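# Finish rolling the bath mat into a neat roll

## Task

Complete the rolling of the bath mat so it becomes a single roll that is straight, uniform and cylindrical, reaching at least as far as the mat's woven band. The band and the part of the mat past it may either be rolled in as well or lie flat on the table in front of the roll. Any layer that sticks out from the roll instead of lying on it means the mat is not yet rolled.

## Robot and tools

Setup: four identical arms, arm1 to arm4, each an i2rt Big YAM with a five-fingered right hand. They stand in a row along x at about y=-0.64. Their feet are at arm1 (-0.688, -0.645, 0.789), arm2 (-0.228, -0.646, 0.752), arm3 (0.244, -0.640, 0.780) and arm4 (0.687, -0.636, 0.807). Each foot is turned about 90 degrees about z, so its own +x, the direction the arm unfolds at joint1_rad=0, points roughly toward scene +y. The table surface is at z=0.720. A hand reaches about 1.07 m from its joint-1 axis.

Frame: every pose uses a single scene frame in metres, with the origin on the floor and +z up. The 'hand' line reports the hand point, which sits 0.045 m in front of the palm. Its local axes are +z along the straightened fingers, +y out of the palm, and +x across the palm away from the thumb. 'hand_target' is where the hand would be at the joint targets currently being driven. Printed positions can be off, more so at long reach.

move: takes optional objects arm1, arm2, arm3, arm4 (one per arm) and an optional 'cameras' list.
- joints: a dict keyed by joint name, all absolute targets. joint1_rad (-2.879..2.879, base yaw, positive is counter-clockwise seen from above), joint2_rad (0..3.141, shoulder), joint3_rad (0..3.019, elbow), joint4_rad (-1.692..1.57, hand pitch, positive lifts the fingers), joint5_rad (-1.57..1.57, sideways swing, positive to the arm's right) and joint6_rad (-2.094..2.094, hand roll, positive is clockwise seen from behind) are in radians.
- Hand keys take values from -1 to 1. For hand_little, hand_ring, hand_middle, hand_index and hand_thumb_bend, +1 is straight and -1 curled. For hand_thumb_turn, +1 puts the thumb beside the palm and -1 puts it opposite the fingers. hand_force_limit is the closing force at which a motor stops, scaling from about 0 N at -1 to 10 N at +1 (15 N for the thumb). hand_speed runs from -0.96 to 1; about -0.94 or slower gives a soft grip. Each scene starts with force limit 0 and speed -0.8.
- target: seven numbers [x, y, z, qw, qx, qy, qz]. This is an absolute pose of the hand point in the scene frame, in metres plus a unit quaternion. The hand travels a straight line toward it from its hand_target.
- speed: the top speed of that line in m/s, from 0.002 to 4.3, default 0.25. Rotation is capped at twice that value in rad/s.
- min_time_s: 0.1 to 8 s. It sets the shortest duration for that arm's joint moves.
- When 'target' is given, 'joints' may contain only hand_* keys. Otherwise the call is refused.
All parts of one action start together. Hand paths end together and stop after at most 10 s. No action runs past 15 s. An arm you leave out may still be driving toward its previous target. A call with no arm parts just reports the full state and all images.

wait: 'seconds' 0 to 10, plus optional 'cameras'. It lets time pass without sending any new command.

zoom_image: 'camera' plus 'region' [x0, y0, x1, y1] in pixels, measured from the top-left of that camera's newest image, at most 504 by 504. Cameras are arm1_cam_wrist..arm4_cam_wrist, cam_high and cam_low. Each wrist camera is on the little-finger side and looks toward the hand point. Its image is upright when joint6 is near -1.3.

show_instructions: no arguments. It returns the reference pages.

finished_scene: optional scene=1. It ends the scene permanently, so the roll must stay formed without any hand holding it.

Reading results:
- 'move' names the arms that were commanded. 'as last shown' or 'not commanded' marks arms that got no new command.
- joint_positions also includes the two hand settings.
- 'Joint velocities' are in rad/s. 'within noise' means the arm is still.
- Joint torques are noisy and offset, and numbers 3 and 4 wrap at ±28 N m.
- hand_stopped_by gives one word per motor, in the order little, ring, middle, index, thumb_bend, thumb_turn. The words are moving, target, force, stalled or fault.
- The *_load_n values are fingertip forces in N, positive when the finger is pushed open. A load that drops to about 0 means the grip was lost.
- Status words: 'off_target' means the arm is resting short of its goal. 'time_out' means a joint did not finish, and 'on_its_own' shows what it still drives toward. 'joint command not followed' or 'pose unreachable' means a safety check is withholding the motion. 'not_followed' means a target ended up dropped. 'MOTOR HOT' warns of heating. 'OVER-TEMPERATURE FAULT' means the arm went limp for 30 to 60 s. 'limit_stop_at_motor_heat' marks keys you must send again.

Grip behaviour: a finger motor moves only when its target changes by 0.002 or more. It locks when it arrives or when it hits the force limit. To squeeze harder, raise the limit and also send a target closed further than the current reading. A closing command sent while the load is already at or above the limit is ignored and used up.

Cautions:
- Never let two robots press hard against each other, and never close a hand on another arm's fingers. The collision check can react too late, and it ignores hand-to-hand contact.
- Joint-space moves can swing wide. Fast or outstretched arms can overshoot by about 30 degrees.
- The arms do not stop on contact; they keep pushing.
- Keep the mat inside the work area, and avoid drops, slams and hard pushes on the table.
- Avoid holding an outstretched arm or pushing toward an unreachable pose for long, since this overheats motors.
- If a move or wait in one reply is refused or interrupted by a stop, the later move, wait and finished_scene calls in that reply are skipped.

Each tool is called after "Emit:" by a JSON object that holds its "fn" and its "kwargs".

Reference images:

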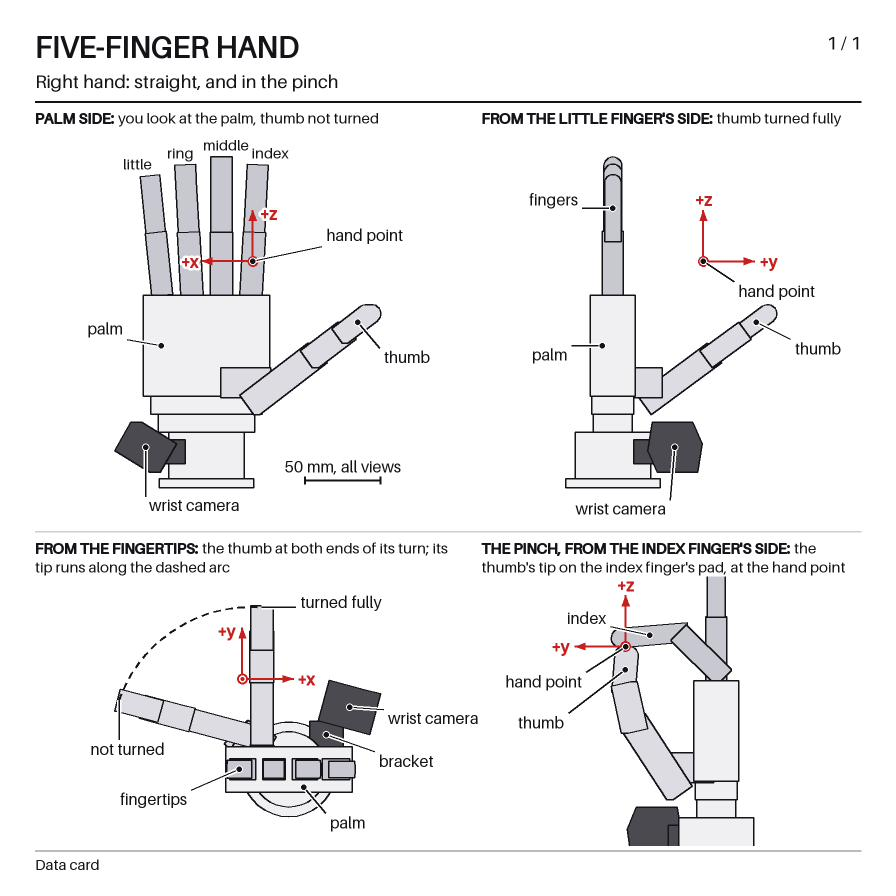

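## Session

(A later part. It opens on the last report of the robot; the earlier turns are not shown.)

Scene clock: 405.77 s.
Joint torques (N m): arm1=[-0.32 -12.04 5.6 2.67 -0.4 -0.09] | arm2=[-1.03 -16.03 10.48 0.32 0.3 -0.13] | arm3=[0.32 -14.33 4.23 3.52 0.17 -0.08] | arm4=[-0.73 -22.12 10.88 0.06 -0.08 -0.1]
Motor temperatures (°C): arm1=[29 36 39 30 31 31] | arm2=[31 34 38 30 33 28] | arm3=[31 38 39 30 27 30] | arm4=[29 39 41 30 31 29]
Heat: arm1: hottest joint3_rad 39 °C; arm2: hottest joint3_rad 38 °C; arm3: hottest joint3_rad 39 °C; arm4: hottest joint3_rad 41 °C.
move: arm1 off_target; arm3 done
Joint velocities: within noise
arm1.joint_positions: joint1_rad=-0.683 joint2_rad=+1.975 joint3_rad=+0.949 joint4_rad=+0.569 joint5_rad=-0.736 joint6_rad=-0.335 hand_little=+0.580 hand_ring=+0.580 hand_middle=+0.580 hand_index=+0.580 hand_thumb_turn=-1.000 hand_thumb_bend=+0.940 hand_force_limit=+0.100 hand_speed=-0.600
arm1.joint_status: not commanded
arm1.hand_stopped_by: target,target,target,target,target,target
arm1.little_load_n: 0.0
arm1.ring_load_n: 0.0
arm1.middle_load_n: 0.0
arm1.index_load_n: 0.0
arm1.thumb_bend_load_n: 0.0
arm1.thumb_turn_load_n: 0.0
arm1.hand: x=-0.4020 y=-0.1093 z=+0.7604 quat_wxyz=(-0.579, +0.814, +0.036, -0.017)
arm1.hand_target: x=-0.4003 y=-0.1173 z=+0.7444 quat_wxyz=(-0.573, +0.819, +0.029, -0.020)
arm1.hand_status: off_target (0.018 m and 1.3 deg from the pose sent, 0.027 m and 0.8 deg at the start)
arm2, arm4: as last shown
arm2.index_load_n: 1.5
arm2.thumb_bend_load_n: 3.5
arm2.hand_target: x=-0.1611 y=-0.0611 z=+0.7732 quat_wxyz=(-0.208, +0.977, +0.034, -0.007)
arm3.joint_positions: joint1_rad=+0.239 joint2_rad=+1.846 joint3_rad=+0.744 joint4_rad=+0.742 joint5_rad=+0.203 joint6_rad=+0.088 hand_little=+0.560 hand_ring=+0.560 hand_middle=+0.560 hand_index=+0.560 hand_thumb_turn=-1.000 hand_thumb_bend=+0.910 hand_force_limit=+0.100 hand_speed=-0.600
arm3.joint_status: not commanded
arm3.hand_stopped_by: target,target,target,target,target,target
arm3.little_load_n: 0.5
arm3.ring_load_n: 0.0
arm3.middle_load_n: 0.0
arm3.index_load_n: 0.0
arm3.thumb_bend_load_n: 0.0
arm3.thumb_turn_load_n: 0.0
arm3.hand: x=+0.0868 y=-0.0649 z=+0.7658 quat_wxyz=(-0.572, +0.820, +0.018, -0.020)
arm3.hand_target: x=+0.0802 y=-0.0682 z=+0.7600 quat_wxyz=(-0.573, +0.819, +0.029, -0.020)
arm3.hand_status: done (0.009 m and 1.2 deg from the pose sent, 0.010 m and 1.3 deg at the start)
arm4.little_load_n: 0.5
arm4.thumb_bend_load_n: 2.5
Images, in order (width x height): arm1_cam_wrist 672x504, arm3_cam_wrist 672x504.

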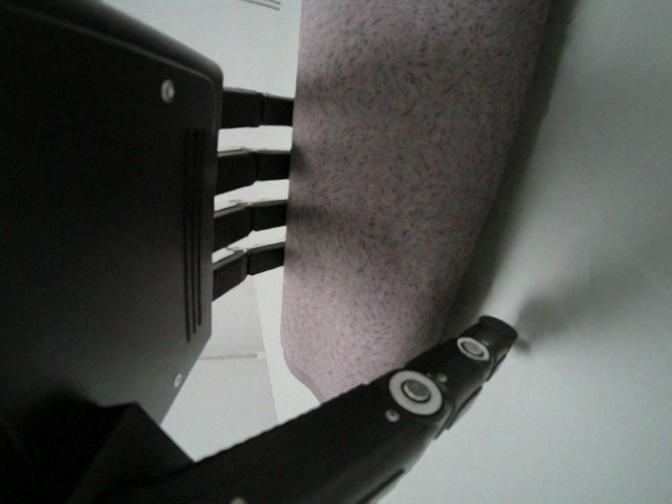

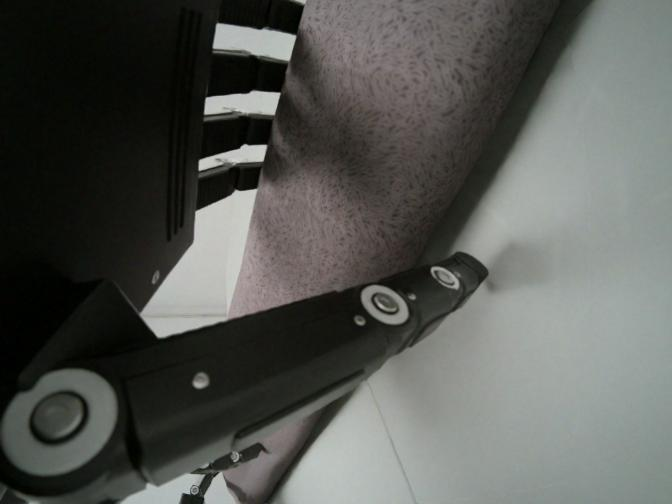

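Emit:
{"fn": "move", "kwargs": {"arm1": {"joints": {"hand_little": 0.42, "hand_ring": 0.42, "hand_middle": 0.42, "hand_index": 0.42, "hand_thumb_bend": 0.54, "hand_speed": -0.65}}, "arm3": {"joints": {"hand_little": 0.42, "hand_ring": 0.42, "hand_middle": 0.42, "hand_index": 0.42, "hand_thumb_bend": 0.54, "hand_speed": -0.65}}, "cameras": ["arm1_cam_wrist", "arm3_cam_wrist"]}}

Emit:
{"fn": "move", "kwargs": {"arm1": {"joints": {"hand_little": 0.33, "hand_ring": 0.33, "hand_middle": 0.33, "hand_index": 0.33, "hand_thumb_bend": 0.38, "hand_speed": -0.72}}, "arm3": {"joints": {"hand_little": 0.33, "hand_ring": 0.33, "hand_middle": 0.33, "hand_index": 0.33, "hand_thumb_bend": 0.38, "hand_speed": -0.72}}, "cameras": ["arm1_cam_wrist", "arm3_cam_wrist"]}}

Emit:
{"fn": "move", "kwargs": {"arm1": {"joints": {"hand_little": 0.27, "hand_ring": 0.27, "hand_middle": 0.27, "hand_index": 0.27, "hand_thumb_bend": 0.28, "hand_speed": -0.8}}, "arm3": {"joints": {"hand_little": 0.27, "hand_ring": 0.27, "hand_middle": 0.27, "hand_index": 0.27, "hand_thumb_bend": 0.28, "hand_speed": -0.8}}, "cameras": ["arm1_cam_wrist", "arm3_cam_wrist"]}}

Scene clock: 407.47 s.
Joint torques (N m): arm1=[-0.56 -11.58 5.72 2.41 -0.42 -0.1] | arm2=[-0.5 -15.33 10.58 0.46 0.31 -0.15] | arm3=[0.44 -14.45 4.25 3.28 0.14 -0.08] | arm4=[-1.44 -21.83 10.92 0.09 -0.11 -0.12]
Motor temperatures (°C): arm1=[29 36 39 30 31 31] | arm2=[31 34 38 30 33 28] | arm3=[31 38 38 30 27 30] | arm4=[29 39 41 30 31 29]
Heat: arm1: hottest joint3_rad 39 °C; arm2: hottest joint3_rad 38 °C; arm3: hottest joint2_rad 38 °C; arm4: hottest joint3_rad 41 °C.
move: arm1 done; arm3 done
Joint velocities: within noise
arm1.joint_positions: joint1_rad=-0.683 joint2_rad=+1.975 joint3_rad=+0.949 joint4_rad=+0.572 joint5_rad=-0.737 joint6_rad=-0.335 hand_little=+0.420 hand_ring=+0.420 hand_middle=+0.420 hand_index=+0.420 hand_thumb_turn=-1.000 hand_thumb_bend=+0.541 hand_force_limit=+0.100 hand_speed=-0.650
arm1.joint_status: all done
arm1.hand_stopped_by: target,target,target,target,target,target
arm1.little_load_n: 0.5
arm1.ring_load_n: 1.0
arm1.middle_load_n: 0.0
arm1.index_load_n: 0.0
arm1.thumb_bend_load_n: 1.0
arm1.thumb_turn_load_n: 0.5
arm1.hand: x=-0.4015 y=-0.1091 z=+0.7609 quat_wxyz=(-0.580, +0.813, +0.037, -0.016)
arm1.hand_target: x=-0.4004 y=-0.1172 z=+0.7444 quat_wxyz=(-0.573, +0.819, +0.029, -0.020)
arm1.hand_status: not commanded
arm2, arm4: as last shown
arm3.joint_positions: joint1_rad=+0.239 joint2_rad=+1.847 joint3_rad=+0.744 joint4_rad=+0.748 joint5_rad=+0.204 joint6_rad=+0.087 hand_little=+0.420 hand_ring=+0.420 hand_middle=+0.420 hand_index=+0.420 hand_thumb_turn=-1.000 hand_thumb_bend=+0.541 hand_force_limit=+0.100 hand_speed=-0.650
arm3.joint_status: all done
arm3.hand_stopped_by: target,target,target,target,target,target
arm3.little_load_n: 1.0
arm3.ring_load_n: 0.0
arm3.middle_load_n: 0.0
arm3.index_load_n: 0.5
arm3.thumb_bend_load_n: 1.5
arm3.thumb_turn_load_n: 0.5
arm3.hand: x=+0.0866 y=-0.0641 z=+0.7670 quat_wxyz=(-0.574, +0.818, +0.018, -0.020)
arm3.hand_target: x=+0.0800 y=-0.0682 z=+0.7601 quat_wxyz=(-0.573, +0.819, +0.029, -0.020)
arm3.hand_status: not commanded
arm4.little_load_n: 0.0
arm4.thumb_bend_load_n: 3.0
Images, in order (width x height): arm1_cam_wrist 672x504, arm3_cam_wrist 672x504.

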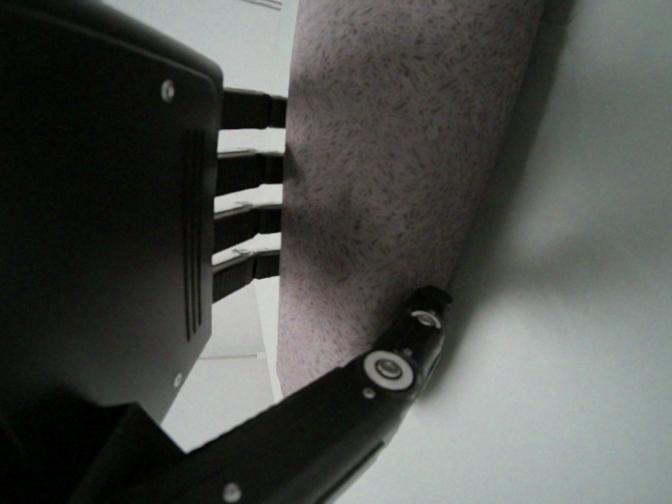

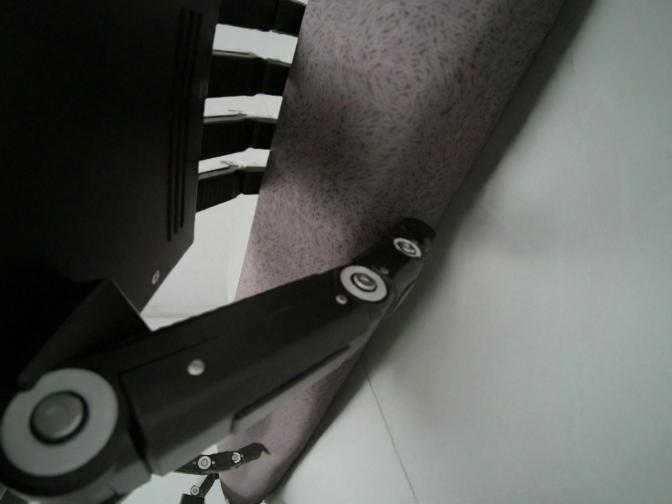

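Scene clock: 408.37 s.
Joint torques (N m): arm1=[0.67 -12.1 5.6 2.19 -0.39 -0.1] | arm2=[-0.5 -15.74 10.36 0.2 0.28 -0.11] | arm3=[0.38 -14.62 4.23 3.26 0.14 -0.06] | arm4=[-1.03 -21.83 10.93 -0.01 -0.07 -0.08]
Motor temperatures (°C): arm1=[29 36 39 30 31 31] | arm2=[31 34 38 30 33 28] | arm3=[31 38 38 31 27 30] | arm4=[29 39 41 30 31 29]
Heat: arm1: hottest joint3_rad 39 °C; arm2: hottest joint3_rad 38 °C; arm3: hottest joint2_rad 38 °C; arm4: hottest joint3_rad 41 °C.
move: arm1 done; arm3 done
Joint velocities: within noise
arm1.joint_positions: joint1_rad=-0.684 joint2_rad=+1.975 joint3_rad=+0.949 joint4_rad=+0.574 joint5_rad=-0.737 joint6_rad=-0.335 hand_little=+0.330 hand_ring=+0.330 hand_middle=+0.330 hand_index=+0.330 hand_thumb_turn=-1.000 hand_thumb_bend=+0.381 hand_force_limit=+0.100 hand_speed=-0.720
arm1.joint_status: all done
arm1.hand_stopped_by: target,target,target,target,target,target
arm1.little_load_n: 0.5
arm1.ring_load_n: 1.0
arm1.middle_load_n: 0.5
arm1.index_load_n: 0.0
arm1.thumb_bend_load_n: 1.5
arm1.thumb_turn_load_n: 0.5
arm1.hand: x=-0.4011 y=-0.1089 z=+0.7613 quat_wxyz=(-0.581, +0.813, +0.037, -0.015)
arm1.hand_target: x=-0.4002 y=-0.1173 z=+0.7444 quat_wxyz=(-0.573, +0.819, +0.029, -0.020)
arm1.hand_status: not commanded
arm2, arm4: as last shown
arm2.joint_positions: joint1_rad=-0.129 joint2_rad=+1.866 joint3_rad=+1.377 joint4_rad=-0.665 joint5_rad=-0.102 joint6_rad=-0.214 hand_little=+0.230 hand_ring=+0.230 hand_middle=+0.231 hand_index=+0.230 hand_thumb_turn=-1.000 hand_thumb_bend=+0.240 hand_force_limit=+0.100 hand_speed=-0.800
arm2.little_load_n: 1.0
arm2.index_load_n: 1.0
arm2.thumb_bend_load_n: 4.0
arm2.hand: x=-0.1651 y=-0.0664 z=+0.7783 quat_wxyz=(-0.214, +0.976, +0.032, -0.011)
arm2.hand_target: x=-0.1611 y=-0.0612 z=+0.7730 quat_wxyz=(-0.208, +0.977, +0.034, -0.007)
arm3.joint_positions: joint1_rad=+0.239 joint2_rad=+1.849 joint3_rad=+0.744 joint4_rad=+0.748 joint5_rad=+0.204 joint6_rad=+0.086 hand_little=+0.330 hand_ring=+0.330 hand_middle=+0.330 hand_index=+0.330 hand_thumb_turn=-1.000 hand_thumb_bend=+0.382 hand_force_limit=+0.100 hand_speed=-0.720
arm3.joint_status: all done
arm3.hand_stopped_by: target,target,target,target,target,target
arm3.little_load_n: 1.0
arm3.ring_load_n: 0.0
arm3.middle_load_n: 0.0
arm3.index_load_n: 1.5
arm3.thumb_bend_load_n: 2.5
arm3.thumb_turn_load_n: 0.0
arm3.hand: x=+0.0867 y=-0.0644 z=+0.7658 quat_wxyz=(-0.573, +0.819, +0.019, -0.020)
arm3.hand_target: x=+0.0802 y=-0.0682 z=+0.7601 quat_wxyz=(-0.573, +0.819, +0.028, -0.020)
arm3.hand_status: not commanded
arm4.middle_load_n: 1.5
arm4.thumb_bend_load_n: 3.5
Images, in order (width x height): arm1_cam_wrist 672x504, arm3_cam_wrist 672x504.

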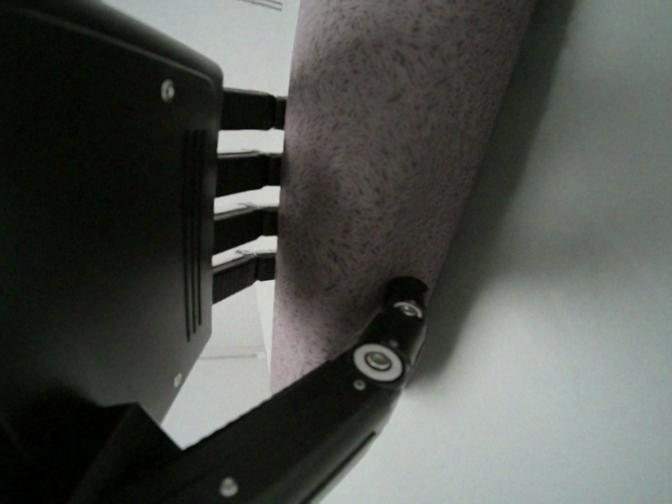

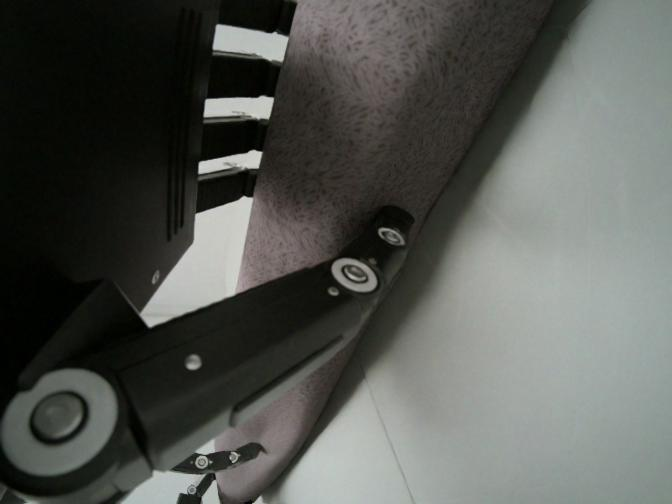

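Scene clock: 409.20 s.
Joint torques (N m): arm1=[0.03 -11.63 5.67 2.4 -0.36 -0.06] | arm2=[0.15 -14.8 10.43 0.51 0.27 -0.08] | arm3=[0.38 -14.56 4.21 3.25 0.14 -0.04] | arm4=[-0.97 -21.77 10.88 0.05 -0.08 -0.13]
Motor temperatures (°C): arm1=[29 36 39 30 31 31] | arm2=[31 34 38 30 33 28] | arm3=[31 38 38 31 27 30] | arm4=[29 39 41 30 31 29]
Heat: arm1: hottest joint3_rad 39 °C; arm2: hottest joint3_rad 38 °C; arm3: hottest joint2_rad 38 °C; arm4: hottest joint3_rad 41 °C.
move: arm1 done; arm3 done
Joint velocities: within noise
arm1.joint_positions: joint1_rad=-0.684 joint2_rad=+1.975 joint3_rad=+0.949 joint4_rad=+0.575 joint5_rad=-0.737 joint6_rad=-0.335 hand_little=+0.270 hand_ring=+0.270 hand_middle=+0.270 hand_index=+0.270 hand_thumb_turn=-1.000 hand_thumb_bend=+0.283 hand_force_limit=+0.100 hand_speed=-0.800
arm1.joint_status: all done
arm1.hand_stopped_by: target,target,target,target,target,target
arm1.little_load_n: 0.5
arm1.ring_load_n: 2.0
arm1.middle_load_n: 2.0
arm1.index_load_n: 0.5
arm1.thumb_bend_load_n: 3.5
arm1.thumb_turn_load_n: 1.0
arm1.hand: x=-0.4010 y=-0.1088 z=+0.7615 quat_wxyz=(-0.581, +0.813, +0.038, -0.015)
arm1.hand_target: x=-0.4003 y=-0.1172 z=+0.7444 quat_wxyz=(-0.573, +0.819, +0.029, -0.020)
arm1.hand_status: not commanded
arm2.joint_positions: joint1_rad=-0.129 joint2_rad=+1.866 joint3_rad=+1.377 joint4_rad=-0.666 joint5_rad=-0.101 joint6_rad=-0.214 hand_little=+0.230 hand_ring=+0.230 hand_middle=+0.231 hand_index=+0.230 hand_thumb_turn=-1.000 hand_thumb_bend=+0.240 hand_force_limit=+0.100 hand_speed=-0.800
arm2.joint_status: not commanded
arm2.hand_stopped_by: target,target,target,target,target,target
arm2.little_load_n: 1.0
arm2.ring_load_n: 0.0
arm2.middle_load_n: 0.0
arm2.index_load_n: 1.0
arm2.thumb_bend_load_n: 3.5
arm2.thumb_turn_load_n: 1.0
arm2.hand: x=-0.1650 y=-0.0667 z=+0.7782 quat_wxyz=(-0.214, +0.976, +0.032, -0.011)
arm2.hand_target: x=-0.1611 y=-0.0612 z=+0.7730 quat_wxyz=(-0.208, +0.977, +0.034, -0.007)
arm2.hand_status: not commanded
arm3.joint_positions: joint1_rad=+0.240 joint2_rad=+1.849 joint3_rad=+0.744 joint4_rad=+0.748 joint5_rad=+0.204 joint6_rad=+0.084 hand_little=+0.270 hand_ring=+0.270 hand_middle=+0.271 hand_index=+0.271 hand_thumb_turn=-1.000 hand_thumb_bend=+0.285 hand_force_limit=+0.100 hand_speed=-0.800
arm3.joint_status: all done
arm3.hand_stopped_by: target,target,target,target,target,target
arm3.little_load_n: 2.0
arm3.ring_load_n: 1.0
arm3.middle_load_n: 4.0
arm3.index_load_n: 3.0
arm3.thumb_bend_load_n: 7.0
arm3.thumb_turn_load_n: 1.0
arm3.hand: x=+0.0867 y=-0.0644 z=+0.7658 quat_wxyz=(-0.573, +0.819, +0.020, -0.019)
arm3.hand_target: x=+0.0800 y=-0.0682 z=+0.7601 quat_wxyz=(-0.573, +0.819, +0.029, -0.020)
arm3.hand_status: not commanded
arm4.joint_positions: joint1_rad=+0.469 joint2_rad=+2.442 joint3_rad=+2.258 joint4_rad=-1.330 joint5_rad=+0.024 joint6_rad=+0.409 hand_little=+0.230 hand_ring=+0.230 hand_middle=+0.231 hand_index=+0.230 hand_thumb_turn=-1.000 hand_thumb_bend=+0.240 hand_force_limit=+0.100 hand_speed=-0.800
arm4.joint_status: not commanded
arm4.hand_stopped_by: target,target,target,target,target,target
arm4.little_load_n: 0.5
arm4.ring_load_n: 1.0
arm4.middle_load_n: 1.0
arm4.index_load_n: 0.5
arm4.thumb_bend_load_n: 3.5
arm4.thumb_turn_load_n: 0.0
arm4.hand: x=+0.3195 y=-0.0347 z=+0.7897 quat_wxyz=(-0.033, +0.999, +0.036, +0.000)
arm4.hand_target: x=+0.3192 y=-0.0254 z=+0.7869 quat_wxyz=(-0.036, +0.999, +0.035, -0.001)
arm4.hand_status: not commanded
Images, in order (width x height): arm1_cam_wrist 672x504, arm3_cam_wrist 672x504.

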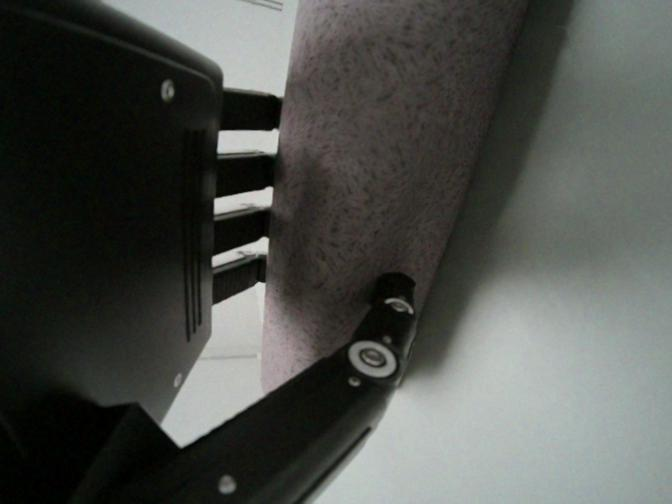

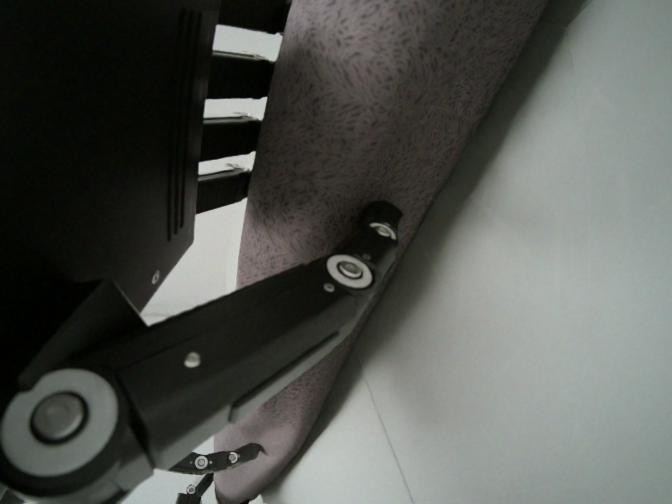

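Emit:
{"fn": "move", "kwargs": {"arm1": {"joints": {"hand_little": 0.24, "hand_ring": 0.24, "hand_middle": 0.24, "hand_index": 0.24, "hand_thumb_bend": 0.245, "hand_speed": -0.8}}, "arm3": {"joints": {"hand_little": 0.25, "hand_ring": 0.25, "hand_middle": 0.25, "hand_index": 0.25, "hand_thumb_bend": 0.26, "hand_speed": -0.8}}}}

Emit:
{"fn": "move", "kwargs": {"arm2": {"target": [-0.161, -0.064, 0.797, 0.2078, -0.9775, -0.0341, 0.0073], "speed": 0.06, "joints": {"hand_little": 0.38, "hand_ring": 0.38, "hand_middle": 0.38, "hand_index": 0.38, "hand_thumb_bend": 0.48, "hand_speed": -0.6}}, "arm4": {"target": [0.319, -0.028, 0.810, 0.0349, -0.9988, -0.0349, 0.0012], "speed": 0.06, "joints": {"hand_little": 0.38, "hand_ring": 0.38, "hand_middle": 0.38, "hand_index": 0.38, "hand_thumb_bend": 0.48, "hand_speed": -0.6}}, "cameras": ["arm2_cam_wrist", "arm4_cam_wrist"]}}

Emit:
{"fn": "move", "kwargs": {"arm2": {"target": [-0.162, -0.072, 0.790, 0.5733, -0.8187, -0.0286, 0.0200], "speed": 0.14, "joints": {"hand_thumb_bend": 0.86}}, "arm4": {"target": [0.319, -0.048, 0.801, 0.5733, -0.8187, -0.0286, 0.0200], "speed": 0.14, "joints": {"hand_thumb_bend": 0.86}}, "cameras": ["arm2_cam_wrist", "arm4_cam_wrist"]}}

Scene clock: 410.30 s.
Joint torques (N m): arm1=[0.44 -11.52 5.24 2.26 -0.42 -0.1] | arm2=[-1.38 -15.68 10.22 0.44 0.26 -0.15] | arm3=[0.26 -14.56 4.23 3.26 0.14 -0.02] | arm4=[-0.91 -21.77 11.02 0.12 -0.07 -0.11]
Motor temperatures (°C): arm1=[29 36 39 30 31 31] | arm2=[31 34 38 30 33 28] | arm3=[31 38 38 31 27 30] | arm4=[29 39 41 30 31 29]
Heat: arm1: hottest joint3_rad 39 °C; arm2: hottest joint3_rad 38 °C; arm3: hottest joint2_rad 38 °C; arm4: hottest joint3_rad 41 °C.
move: arm1 done; arm3 done
Joint velocities: within noise
arm1.joint_positions: joint1_rad=-0.684 joint2_rad=+1.975 joint3_rad=+0.949 joint4_rad=+0.576 joint5_rad=-0.737 joint6_rad=-0.336 hand_little=+0.240 hand_ring=+0.241 hand_middle=+0.241 hand_index=+0.240 hand_thumb_turn=-1.000 hand_thumb_bend=+0.251 hand_force_limit=+0.100 hand_speed=-0.800
arm1.joint_status: all done
arm1.hand_stopped_by: target,target,target,target,target,target
arm1.little_load_n: 1.0
arm1.ring_load_n: 2.5
arm1.middle_load_n: 3.0
arm1.index_load_n: 1.5
arm1.thumb_bend_load_n: 6.5
arm1.thumb_turn_load_n: 1.5
arm1.hand: x=-0.4008 y=-0.1087 z=+0.7616 quat_wxyz=(-0.582, +0.812, +0.038, -0.014)
arm1.hand_target: x=-0.4003 y=-0.1172 z=+0.7444 quat_wxyz=(-0.573, +0.819, +0.029, -0.020)
arm1.hand_status: not commanded
arm2, arm4: as last shown
arm2.index_load_n: 1.5
arm2.thumb_bend_load_n: 4.0
arm2.hand: x=-0.1649 y=-0.0669 z=+0.7781 quat_wxyz=(-0.213, +0.976, +0.032, -0.010)
arm2.hand_target: x=-0.1611 y=-0.0611 z=+0.7730 quat_wxyz=(-0.208, +0.977, +0.034, -0.007)
arm3.joint_positions: joint1_rad=+0.240 joint2_rad=+1.849 joint3_rad=+0.744 joint4_rad=+0.748 joint5_rad=+0.204 joint6_rad=+0.083 hand_little=+0.250 hand_ring=+0.250 hand_middle=+0.252 hand_index=+0.251 hand_thumb_turn=-1.000 hand_thumb_bend=+0.272 hand_force_limit=+0.100 hand_speed=-0.800
arm3.joint_status: all done
arm3.hand_stopped_by: target,target,force,target,force,target
arm3.little_load_n: 2.5
arm3.ring_load_n: 1.5
arm3.middle_load_n: 5.5
arm3.index_load_n: 3.0
arm3.thumb_bend_load_n: 8.5
arm3.thumb_turn_load_n: 1.5
arm3.hand: x=+0.0867 y=-0.0645 z=+0.7657 quat_wxyz=(-0.573, +0.819, +0.020, -0.019)
arm3.hand_target: x=+0.0801 y=-0.0682 z=+0.7601 quat_wxyz=(-0.573, +0.819, +0.029, -0.020)
arm3.hand_status: not commanded
arm4.joint_positions: joint1_rad=+0.469 joint2_rad=+2.442 joint3_rad=+2.258 joint4_rad=-1.331 joint5_rad=+0.024 joint6_rad=+0.409 hand_little=+0.230 hand_ring=+0.230 hand_middle=+0.231 hand_index=+0.230 hand_thumb_turn=-1.000 hand_thumb_bend=+0.240 hand_force_limit=+0.100 hand_speed=-0.800
arm4.little_load_n: 1.0
arm4.ring_load_n: 0.5
arm4.hand: x=+0.3196 y=-0.0350 z=+0.7897 quat_wxyz=(-0.032, +0.999, +0.036, +0.000)
arm4.hand_target: x=+0.3192 y=-0.0254 z=+0.7870 quat_wxyz=(-0.036, +0.999, +0.035, -0.002)
pictures: none

Scene clock: 411.30 s.
Joint torques (N m): arm1=[-0.21 -12.34 5.91 2.43 -0.4 -0.11] | arm2=[-1.2 -18.67 11.15 0.27 0.1 -0.13] | arm3=[0.21 -14.56 4.23 3.28 0.14 -0.03] | arm4=[-1.2 -23.77 10.96 -0.35 0.13 -0.11]
Motor temperatures (°C): arm1=[29 36 39 30 31 31] | arm2=[31 34 38 30 33 28] | arm3=[31 38 38 31 27 30] | arm4=[29 39 41 30 31 29]
Heat: arm1: hottest joint3_rad 39 °C; arm2: hottest joint3_rad 38 °C; arm3: hottest joint2_rad 38 °C; arm4: hottest joint3_rad 41 °C.
move: arm2 off_target; arm4 off_target
Joint velocities: within noise
arm1, arm3: as last shown
arm1.little_load_n: 0.0
arm1.ring_load_n: 2.0
arm1.index_load_n: 2.0
arm2.joint_positions: joint1_rad=-0.129 joint2_rad=+1.859 joint3_rad=+1.387 joint4_rad=-0.717 joint5_rad=-0.098 joint6_rad=-0.216 hand_little=+0.380 hand_ring=+0.380 hand_middle=+0.379 hand_index=+0.380 hand_thumb_turn=-1.000 hand_thumb_bend=+0.480 hand_force_limit=+0.100 hand_speed=-0.600
arm2.joint_status: all done
arm2.hand_stopped_by: target,target,target,target,target,target
arm2.little_load_n: 0.5
arm2.ring_load_n: 0.0
arm2.middle_load_n: -2.5
arm2.index_load_n: 0.0
arm2.thumb_bend_load_n: 0.0
arm2.thumb_turn_load_n: 0.0
arm2.hand: x=-0.1656 y=-0.0754 z=+0.7836 quat_wxyz=(-0.197, +0.980, +0.031, -0.012)
arm2.hand_target: x=-0.1611 y=-0.0644 z=+0.7970 quat_wxyz=(-0.208, +0.978, +0.034, -0.007)
arm2.hand_status: off_target (0.018 m and 1.4 deg from the pose sent, 0.020 m and 0.8 deg at the start)
arm3.joint_positions: joint1_rad=+0.240 joint2_rad=+1.849 joint3_rad=+0.744 joint4_rad=+0.748 joint5_rad=+0.204 joint6_rad=+0.082 hand_little=+0.250 hand_ring=+0.250 hand_middle=+0.252 hand_index=+0.251 hand_thumb_turn=-1.000 hand_thumb_bend=+0.272 hand_force_limit=+0.100 hand_speed=-0.800
arm3.little_load_n: 0.5
arm3.ring_load_n: 2.0
arm3.middle_load_n: 6.5
arm3.index_load_n: 2.0
arm3.thumb_bend_load_n: 8.0
arm3.thumb_turn_load_n: 1.0
arm3.hand: x=+0.0865 y=-0.0645 z=+0.7657 quat_wxyz=(-0.573, +0.819, +0.020, -0.019)
arm4.joint_positions: joint1_rad=+0.469 joint2_rad=+2.441 joint3_rad=+2.270 joint4_rad=-1.367 joint5_rad=+0.018 joint6_rad=+0.409 hand_little=+0.380 hand_ring=+0.380 hand_middle=+0.380 hand_index=+0.380 hand_thumb_turn=-1.000 hand_thumb_bend=+0.480 hand_force_limit=+0.100 hand_speed=-0.600
arm4.joint_status: all done
arm4.hand_stopped_by: target,target,target,target,target,target
arm4.little_load_n: 0.0
arm4.ring_load_n: 0.0
arm4.middle_load_n: -0.5
arm4.index_load_n: 0.0
arm4.thumb_bend_load_n: 0.0
arm4.thumb_turn_load_n: 0.0
arm4.hand: x=+0.3212 y=-0.0404 z=+0.7957 quat_wxyz=(-0.021, +0.999, +0.036, +0.003)
arm4.hand_target: x=+0.3193 y=-0.0287 z=+0.8099 quat_wxyz=(-0.035, +0.999, +0.035, -0.001)
arm4.hand_status: off_target (0.019 m and 1.7 deg from the pose sent, 0.021 m and 0.4 deg at the start)
Images, in order (width x height): arm2_cam_wrist 672x504, arm4_cam_wrist 672x504.

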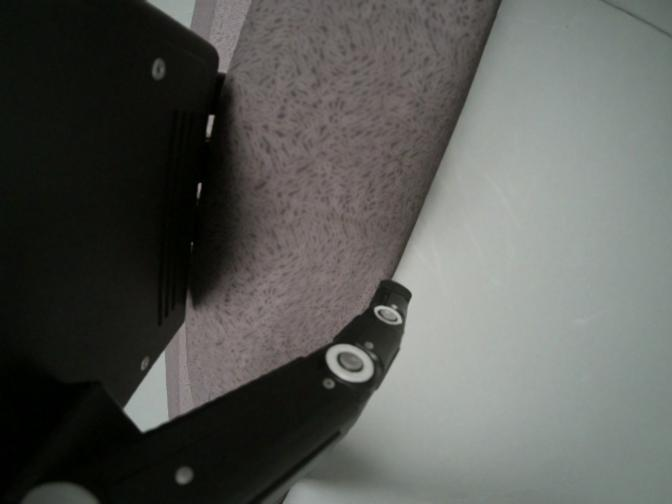

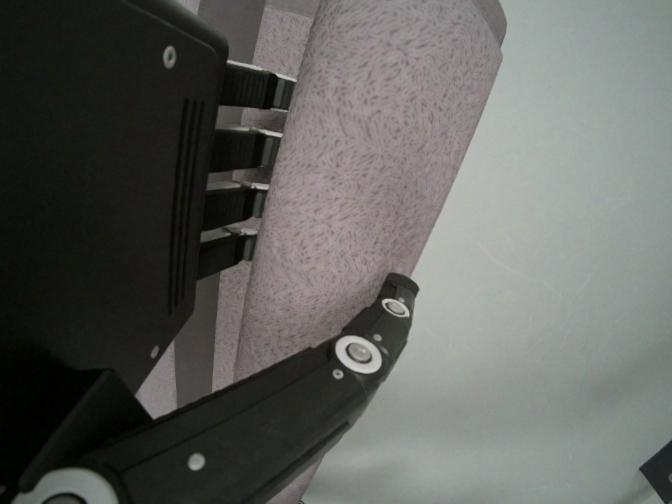

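Scene clock: 416.20 s.
Joint torques (N m): arm1=[-0.44 -12.34 5.75 2.41 -0.44 -0.09] | arm2=[-1.2 -12.34 6.06 1.96 -0.11 0.06] | arm3=[0.26 -14.62 4.22 3.28 0.13 -0.01] | arm4=[0.03 -16.97 5.03 3.29 0.23 -0.16]
Motor temperatures (°C): arm1=[29 36 39 30 31 31] | arm2=[31 34 38 30 33 28] | arm3=[31 37 38 31 27 30] | arm4=[29 39 41 30 31 29]
Heat: arm1: hottest joint3_rad 39 °C; arm2: hottest joint3_rad 38 °C; arm3: hottest joint3_rad 38 °C; arm4: hottest joint3_rad 41 °C.
move: arm2 done; arm4 done
Joint velocities: within noise
arm1, arm3: as last shown
arm1.little_load_n: 0.5
arm1.ring_load_n: 1.5
arm1.index_load_n: 1.5
arm1.thumb_bend_load_n: 5.0
arm1.hand: x=-0.4009 y=-0.1087 z=+0.7614 quat_wxyz=(-0.582, +0.812, +0.038, -0.014)
arm1.hand_target: x=-0.4004 y=-0.1172 z=+0.7443 quat_wxyz=(-0.573, +0.819, +0.029, -0.020)
arm2.joint_positions: joint1_rad=-0.202 joint2_rad=+1.692 joint3_rad=+0.751 joint4_rad=+0.563 joint5_rad=-0.298 joint6_rad=-0.127 hand_little=+0.380 hand_ring=+0.380 hand_middle=+0.380 hand_index=+0.380 hand_thumb_turn=-1.000 hand_thumb_bend=+0.860 hand_force_limit=+0.100 hand_speed=-0.600
arm2.joint_status: all done
arm2.hand_stopped_by: target,target,target,target,target,target
arm2.little_load_n: 0.0
arm2.ring_load_n: 0.0
arm2.middle_load_n: 0.0
arm2.index_load_n: -0.5
arm2.thumb_bend_load_n: 0.0
arm2.thumb_turn_load_n: 0.0
arm2.hand: x=-0.1659 y=-0.0722 z=+0.7910 quat_wxyz=(-0.570, +0.821, +0.035, -0.020)
arm2.hand_target: x=-0.1620 y=-0.0721 z=+0.7900 quat_wxyz=(-0.573, +0.819, +0.029, -0.020)
arm2.hand_status: done (0.004 m and 0.8 deg from the pose sent, 0.008 m and 47.2 deg at the start)
arm3.joint_positions: joint1_rad=+0.240 joint2_rad=+1.849 joint3_rad=+0.744 joint4_rad=+0.748 joint5_rad=+0.205 joint6_rad=+0.082 hand_little=+0.250 hand_ring=+0.250 hand_middle=+0.252 hand_index=+0.251 hand_thumb_turn=-1.000 hand_thumb_bend=+0.272 hand_force_limit=+0.100 hand_speed=-0.800
arm3.little_load_n: 1.0
arm3.middle_load_n: 6.0
arm3.index_load_n: 1.0
arm3.thumb_bend_load_n: 5.5
arm3.hand: x=+0.0867 y=-0.0646 z=+0.7655 quat_wxyz=(-0.573, +0.819, +0.021, -0.018)
arm3.hand_target: x=+0.0802 y=-0.0682 z=+0.7601 quat_wxyz=(-0.573, +0.819, +0.029, -0.020)
arm4.joint_positions: joint1_rad=+0.630 joint2_rad=+1.987 joint3_rad=+1.086 joint4_rad=+0.479 joint5_rad=+0.536 joint6_rad=+0.235 hand_little=+0.380 hand_ring=+0.380 hand_middle=+0.380 hand_index=+0.380 hand_thumb_turn=-1.000 hand_thumb_bend=+0.860 hand_force_limit=+0.100 hand_speed=-0.600
arm4.joint_status: all done
arm4.hand_stopped_by: target,target,target,target,target,target
arm4.little_load_n: 0.0
arm4.ring_load_n: 0.0
arm4.middle_load_n: 0.0
arm4.index_load_n: 0.0
arm4.thumb_bend_load_n: 0.0
arm4.thumb_turn_load_n: 0.0
arm4.hand: x=+0.3203 y=-0.0441 z=+0.8036 quat_wxyz=(-0.571, +0.821, +0.024, -0.020)
arm4.hand_target: x=+0.3190 y=-0.0480 z=+0.8010 quat_wxyz=(-0.573, +0.819, +0.029, -0.020)
arm4.hand_status: done (0.005 m and 0.7 deg from the pose sent, 0.010 m and 67.6 deg at the start)
Images, in order (width x height): arm2_cam_wrist 672x504, arm4_cam_wrist 672x504.

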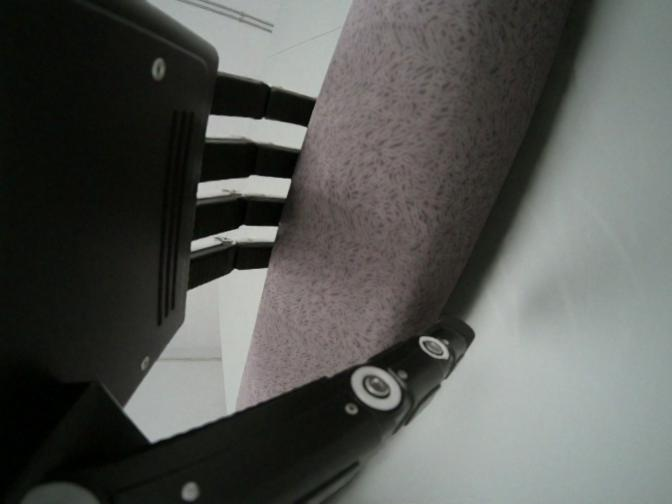

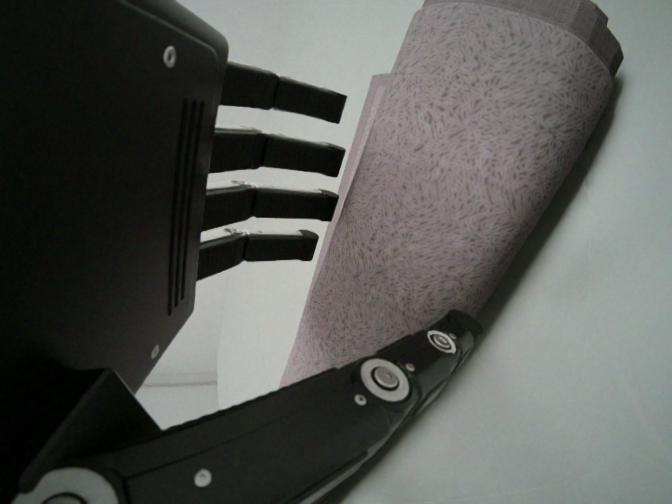

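Emit:
{"fn": "move", "kwargs": {"arm2": {"target": [-0.162, -0.081, 0.787, 0.5733, -0.8187, -0.0286, 0.0200], "speed": 0.1, "joints": {"hand_little": 0.58, "hand_ring": 0.58, "hand_middle": 0.58, "hand_index": 0.58, "hand_thumb_bend": 0.92, "hand_speed": -0.6}}, "arm4": {"target": [0.319, -0.062, 0.796, 0.5733, -0.8187, -0.0286, 0.0200], "speed": 0.1, "joints": {"hand_little": 0.6, "hand_ring": 0.6, "hand_middle": 0.6, "hand_index": 0.6, "hand_thumb_bend": 0.92, "hand_speed": -0.6}}, "cameras": ["arm2_cam_wrist", "arm4_cam_wrist", "cam_low"]}}

Emit:
{"fn": "move", "kwargs": {"arm2": {"target": [-0.162, -0.081, 0.755, 0.5733, -0.8187, -0.0286, 0.0200], "speed": 0.08}, "arm4": {"target": [0.319, -0.063, 0.768, 0.5733, -0.8187, -0.0286, 0.0200], "speed": 0.08}, "cameras": ["arm2_cam_wrist", "arm4_cam_wrist"]}}

Scene clock: 417.60 s.
Joint torques (N m): arm1=[0.73 -11.46 5.57 2.3 -0.32 -0.13] | arm2=[-1.32 -12.86 5.98 1.98 -0.14 0.05] | arm3=[0.26 -14.56 4.23 3.28 0.13 -0.02] | arm4=[0.15 -16.56 4.75 3.07 0.22 -0.1]
Motor temperatures (°C): arm1=[29 36 38 30 31 31] | arm2=[31 34 38 30 33 28] | arm3=[31 37 38 31 27 30] | arm4=[29 39 40 30 31 29]
Heat: arm1: hottest joint3_rad 38 °C; arm2: hottest joint3_rad 38 °C; arm3: hottest joint3_rad 38 °C; arm4: hottest joint3_rad 40 °C.
move: arm2 done; arm4 done
Joint velocities: within noise
arm1, arm3: as last shown
arm1.little_load_n: 0.0
arm1.middle_load_n: 2.5
arm1.index_load_n: 2.0
arm1.thumb_bend_load_n: 5.5
arm2.joint_positions: joint1_rad=-0.208 joint2_rad=+1.692 joint3_rad=+0.726 joint4_rad=+0.580 joint5_rad=-0.304 joint6_rad=-0.127 hand_little=+0.580 hand_ring=+0.580 hand_middle=+0.580 hand_index=+0.580 hand_thumb_turn=-1.000 hand_thumb_bend=+0.920 hand_force_limit=+0.100 hand_speed=-0.600
arm2.joint_status: all done
arm2.hand_stopped_by: target,target,target,target,target,target
arm2.little_load_n: 0.0
arm2.ring_load_n: 0.0
arm2.middle_load_n: 0.0
arm2.index_load_n: 0.0
arm2.thumb_bend_load_n: 0.0
arm2.thumb_turn_load_n: 0.0
arm2.hand: x=-0.1662 y=-0.0817 z=+0.7836 quat_wxyz=(-0.567, +0.823, +0.033, -0.021)
arm2.hand_target: x=-0.1620 y=-0.0810 z=+0.7871 quat_wxyz=(-0.573, +0.819, +0.029, -0.020)
arm2.hand_status: done (0.005 m and 1.0 deg from the pose sent, 0.010 m and 0.8 deg at the start)
arm3.ring_load_n: 1.5
arm3.middle_load_n: 5.5
arm4.joint_positions: joint1_rad=+0.647 joint2_rad=+1.987 joint3_rad=+1.050 joint4_rad=+0.503 joint5_rad=+0.551 joint6_rad=+0.234 hand_little=+0.600 hand_ring=+0.600 hand_middle=+0.600 hand_index=+0.600 hand_thumb_turn=-1.000 hand_thumb_bend=+0.920 hand_force_limit=+0.100 hand_speed=-0.600
arm4.joint_status: all done
arm4.hand_stopped_by: target,target,target,target,target,target
arm4.little_load_n: 0.0
arm4.ring_load_n: 0.0
arm4.middle_load_n: 0.0
arm4.index_load_n: 0.0
arm4.thumb_bend_load_n: 0.0
arm4.thumb_turn_load_n: 0.0
arm4.hand: x=+0.3212 y=-0.0592 z=+0.7930 quat_wxyz=(-0.568, +0.822, +0.029, -0.016)
arm4.hand_target: x=+0.3190 y=-0.0619 z=+0.7960 quat_wxyz=(-0.573, +0.819, +0.029, -0.020)
arm4.hand_status: done (0.005 m and 0.9 deg from the pose sent, 0.019 m and 0.7 deg at the start)
Images, in order (width x height): arm2_cam_wrist 672x504, arm4_cam_wrist 672x504, cam_low 672x504.

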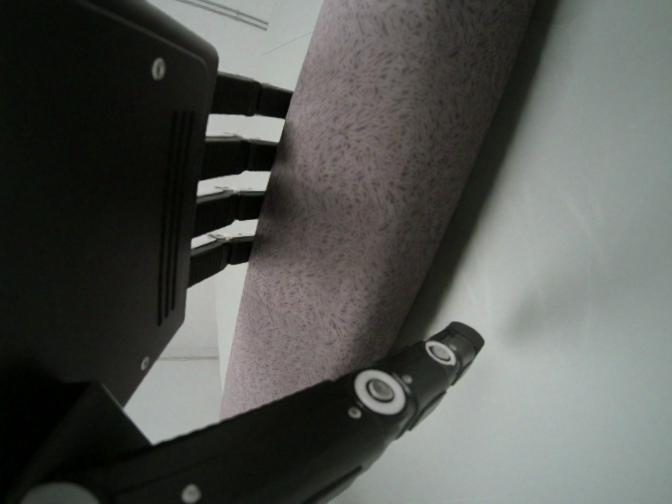

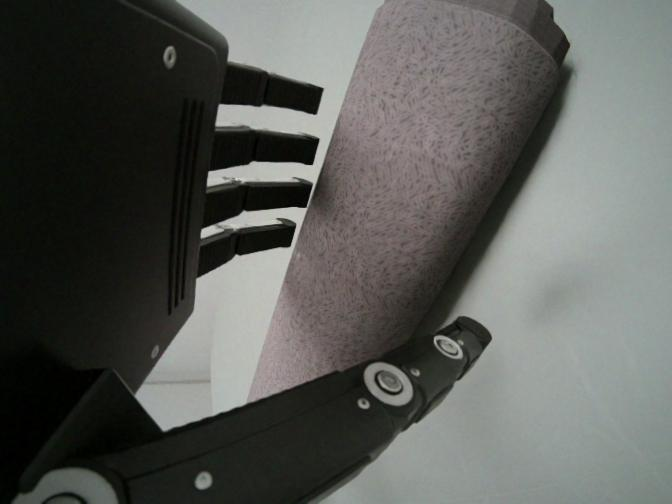

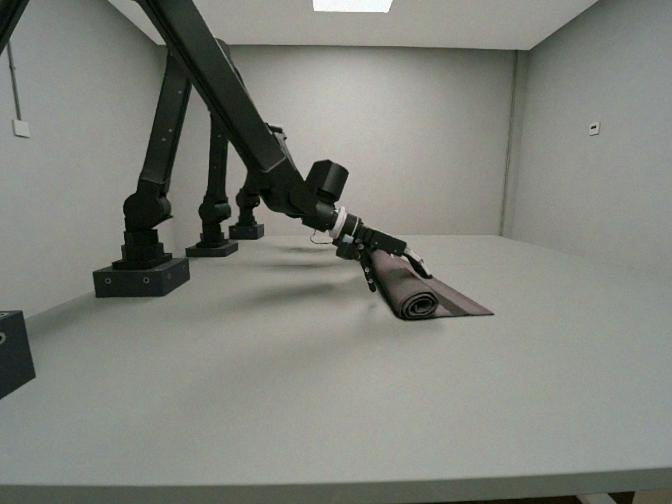

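Scene clock: 418.80 s.
Joint torques (N m): arm1=[0.21 -12.57 5.65 2.17 -0.34 -0.08] | arm2=[-1.49 -12.1 5.12 1.85 0.03 -0.07] | arm3=[0.26 -14.62 4.22 3.28 0.13 -0.02] | arm4=[0.44 -16.21 4.72 3.12 0.24 -0.09]
Motor temperatures (°C): arm1=[29 36 38 30 31 31] | arm2=[31 34 38 30 33 28] | arm3=[31 37 38 31 27 30] | arm4=[29 39 40 30 31 29]
Heat: arm1: hottest joint3_rad 38 °C; arm2: hottest joint3_rad 38 °C; arm3: hottest joint3_rad 38 °C; arm4: hottest joint3_rad 40 °C.
move: arm2 off_target; arm4 done
Joint velocities: within noise
arm1, arm3: as last shown
arm1.joint_positions: joint1_rad=-0.684 joint2_rad=+1.976 joint3_rad=+0.949 joint4_rad=+0.576 joint5_rad=-0.737 joint6_rad=-0.336 hand_little=+0.240 hand_ring=+0.241 hand_middle=+0.241 hand_index=+0.240 hand_thumb_turn=-1.000 hand_thumb_bend=+0.251 hand_force_limit=+0.100 hand_speed=-0.800
arm1.index_load_n: 1.5
arm1.thumb_bend_load_n: 5.0
arm1.thumb_turn_load_n: 1.0
arm1.hand: x=-0.4010 y=-0.1088 z=+0.7612 quat_wxyz=(-0.582, +0.813, +0.038, -0.014)
arm1.hand_target: x=-0.4003 y=-0.1172 z=+0.7444 quat_wxyz=(-0.573, +0.819, +0.029, -0.020)
arm2.joint_positions: joint1_rad=-0.208 joint2_rad=+1.761 joint3_rad=+0.717 joint4_rad=+0.686 joint5_rad=-0.307 joint6_rad=-0.123 hand_little=+0.580 hand_ring=+0.580 hand_middle=+0.580 hand_index=+0.580 hand_thumb_turn=-1.000 hand_thumb_bend=+0.920 hand_force_limit=+0.100 hand_speed=-0.600
arm2.joint_status: not commanded
arm2.hand_stopped_by: target,target,target,target,target,target
arm2.little_load_n: 0.0
arm2.ring_load_n: 0.0
arm2.middle_load_n: 0.0
arm2.index_load_n: 0.0
arm2.thumb_bend_load_n: 1.0
arm2.thumb_turn_load_n: 0.5
arm2.hand: x=-0.1660 y=-0.0773 z=+0.7656 quat_wxyz=(-0.578, +0.815, +0.035, -0.020)
arm2.hand_target: x=-0.1621 y=-0.0811 z=+0.7552 quat_wxyz=(-0.573, +0.819, +0.029, -0.020)
arm2.hand_status: off_target (0.012 m and 1.0 deg from the pose sent, 0.029 m and 1.0 deg at the start)
arm3.ring_load_n: 2.0
arm3.middle_load_n: 6.0
arm3.hand: x=+0.0867 y=-0.0646 z=+0.7653 quat_wxyz=(-0.573, +0.819, +0.021, -0.018)
arm3.hand_target: x=+0.0802 y=-0.0682 z=+0.7600 quat_wxyz=(-0.573, +0.819, +0.029, -0.020)
arm4.joint_positions: joint1_rad=+0.647 joint2_rad=+2.033 joint3_rad=+1.045 joint4_rad=+0.569 joint5_rad=+0.552 joint6_rad=+0.234 hand_little=+0.600 hand_ring=+0.600 hand_middle=+0.600 hand_index=+0.600 hand_thumb_turn=-1.000 hand_thumb_bend=+0.920 hand_force_limit=+0.100 hand_speed=-0.600
arm4.joint_status: not commanded
arm4.hand_stopped_by: target,target,target,target,target,target
arm4.little_load_n: 0.0
arm4.ring_load_n: 0.0
arm4.middle_load_n: 0.0
arm4.index_load_n: 0.0
arm4.thumb_bend_load_n: 0.0
arm4.thumb_turn_load_n: 0.0
arm4.hand: x=+0.3211 y=-0.0584 z=+0.7749 quat_wxyz=(-0.573, +0.819, +0.026, -0.019)
arm4.hand_target: x=+0.3191 y=-0.0631 z=+0.7680 quat_wxyz=(-0.573, +0.819, +0.029, -0.020)
arm4.hand_status: done (0.009 m and 0.3 deg from the pose sent, 0.025 m and 0.9 deg at the start)
Images, in order (width x height): arm2_cam_wrist 672x504, arm4_cam_wrist 672x504.

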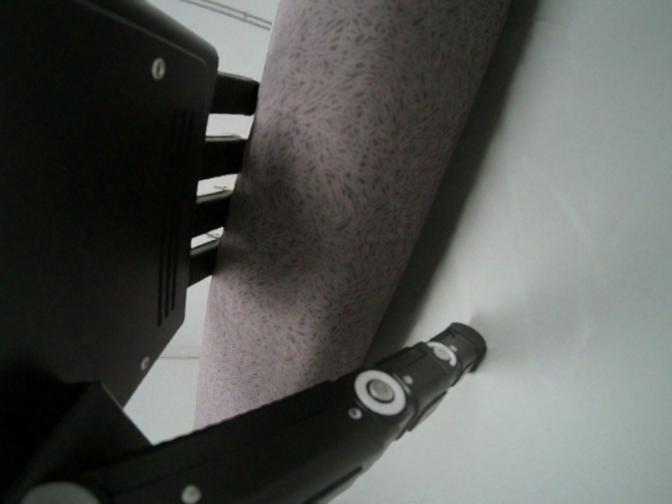

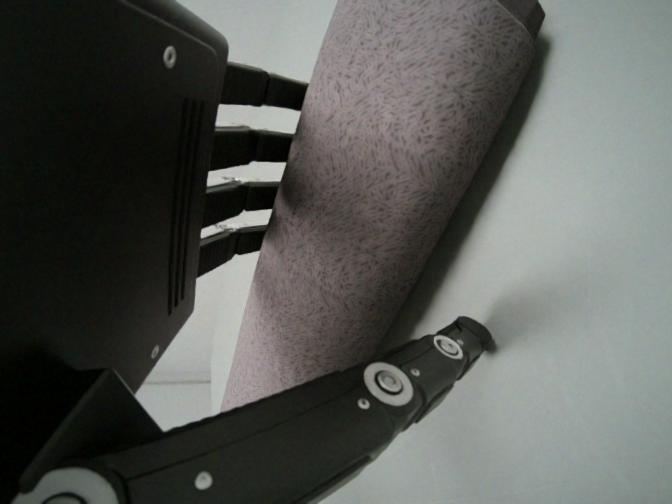

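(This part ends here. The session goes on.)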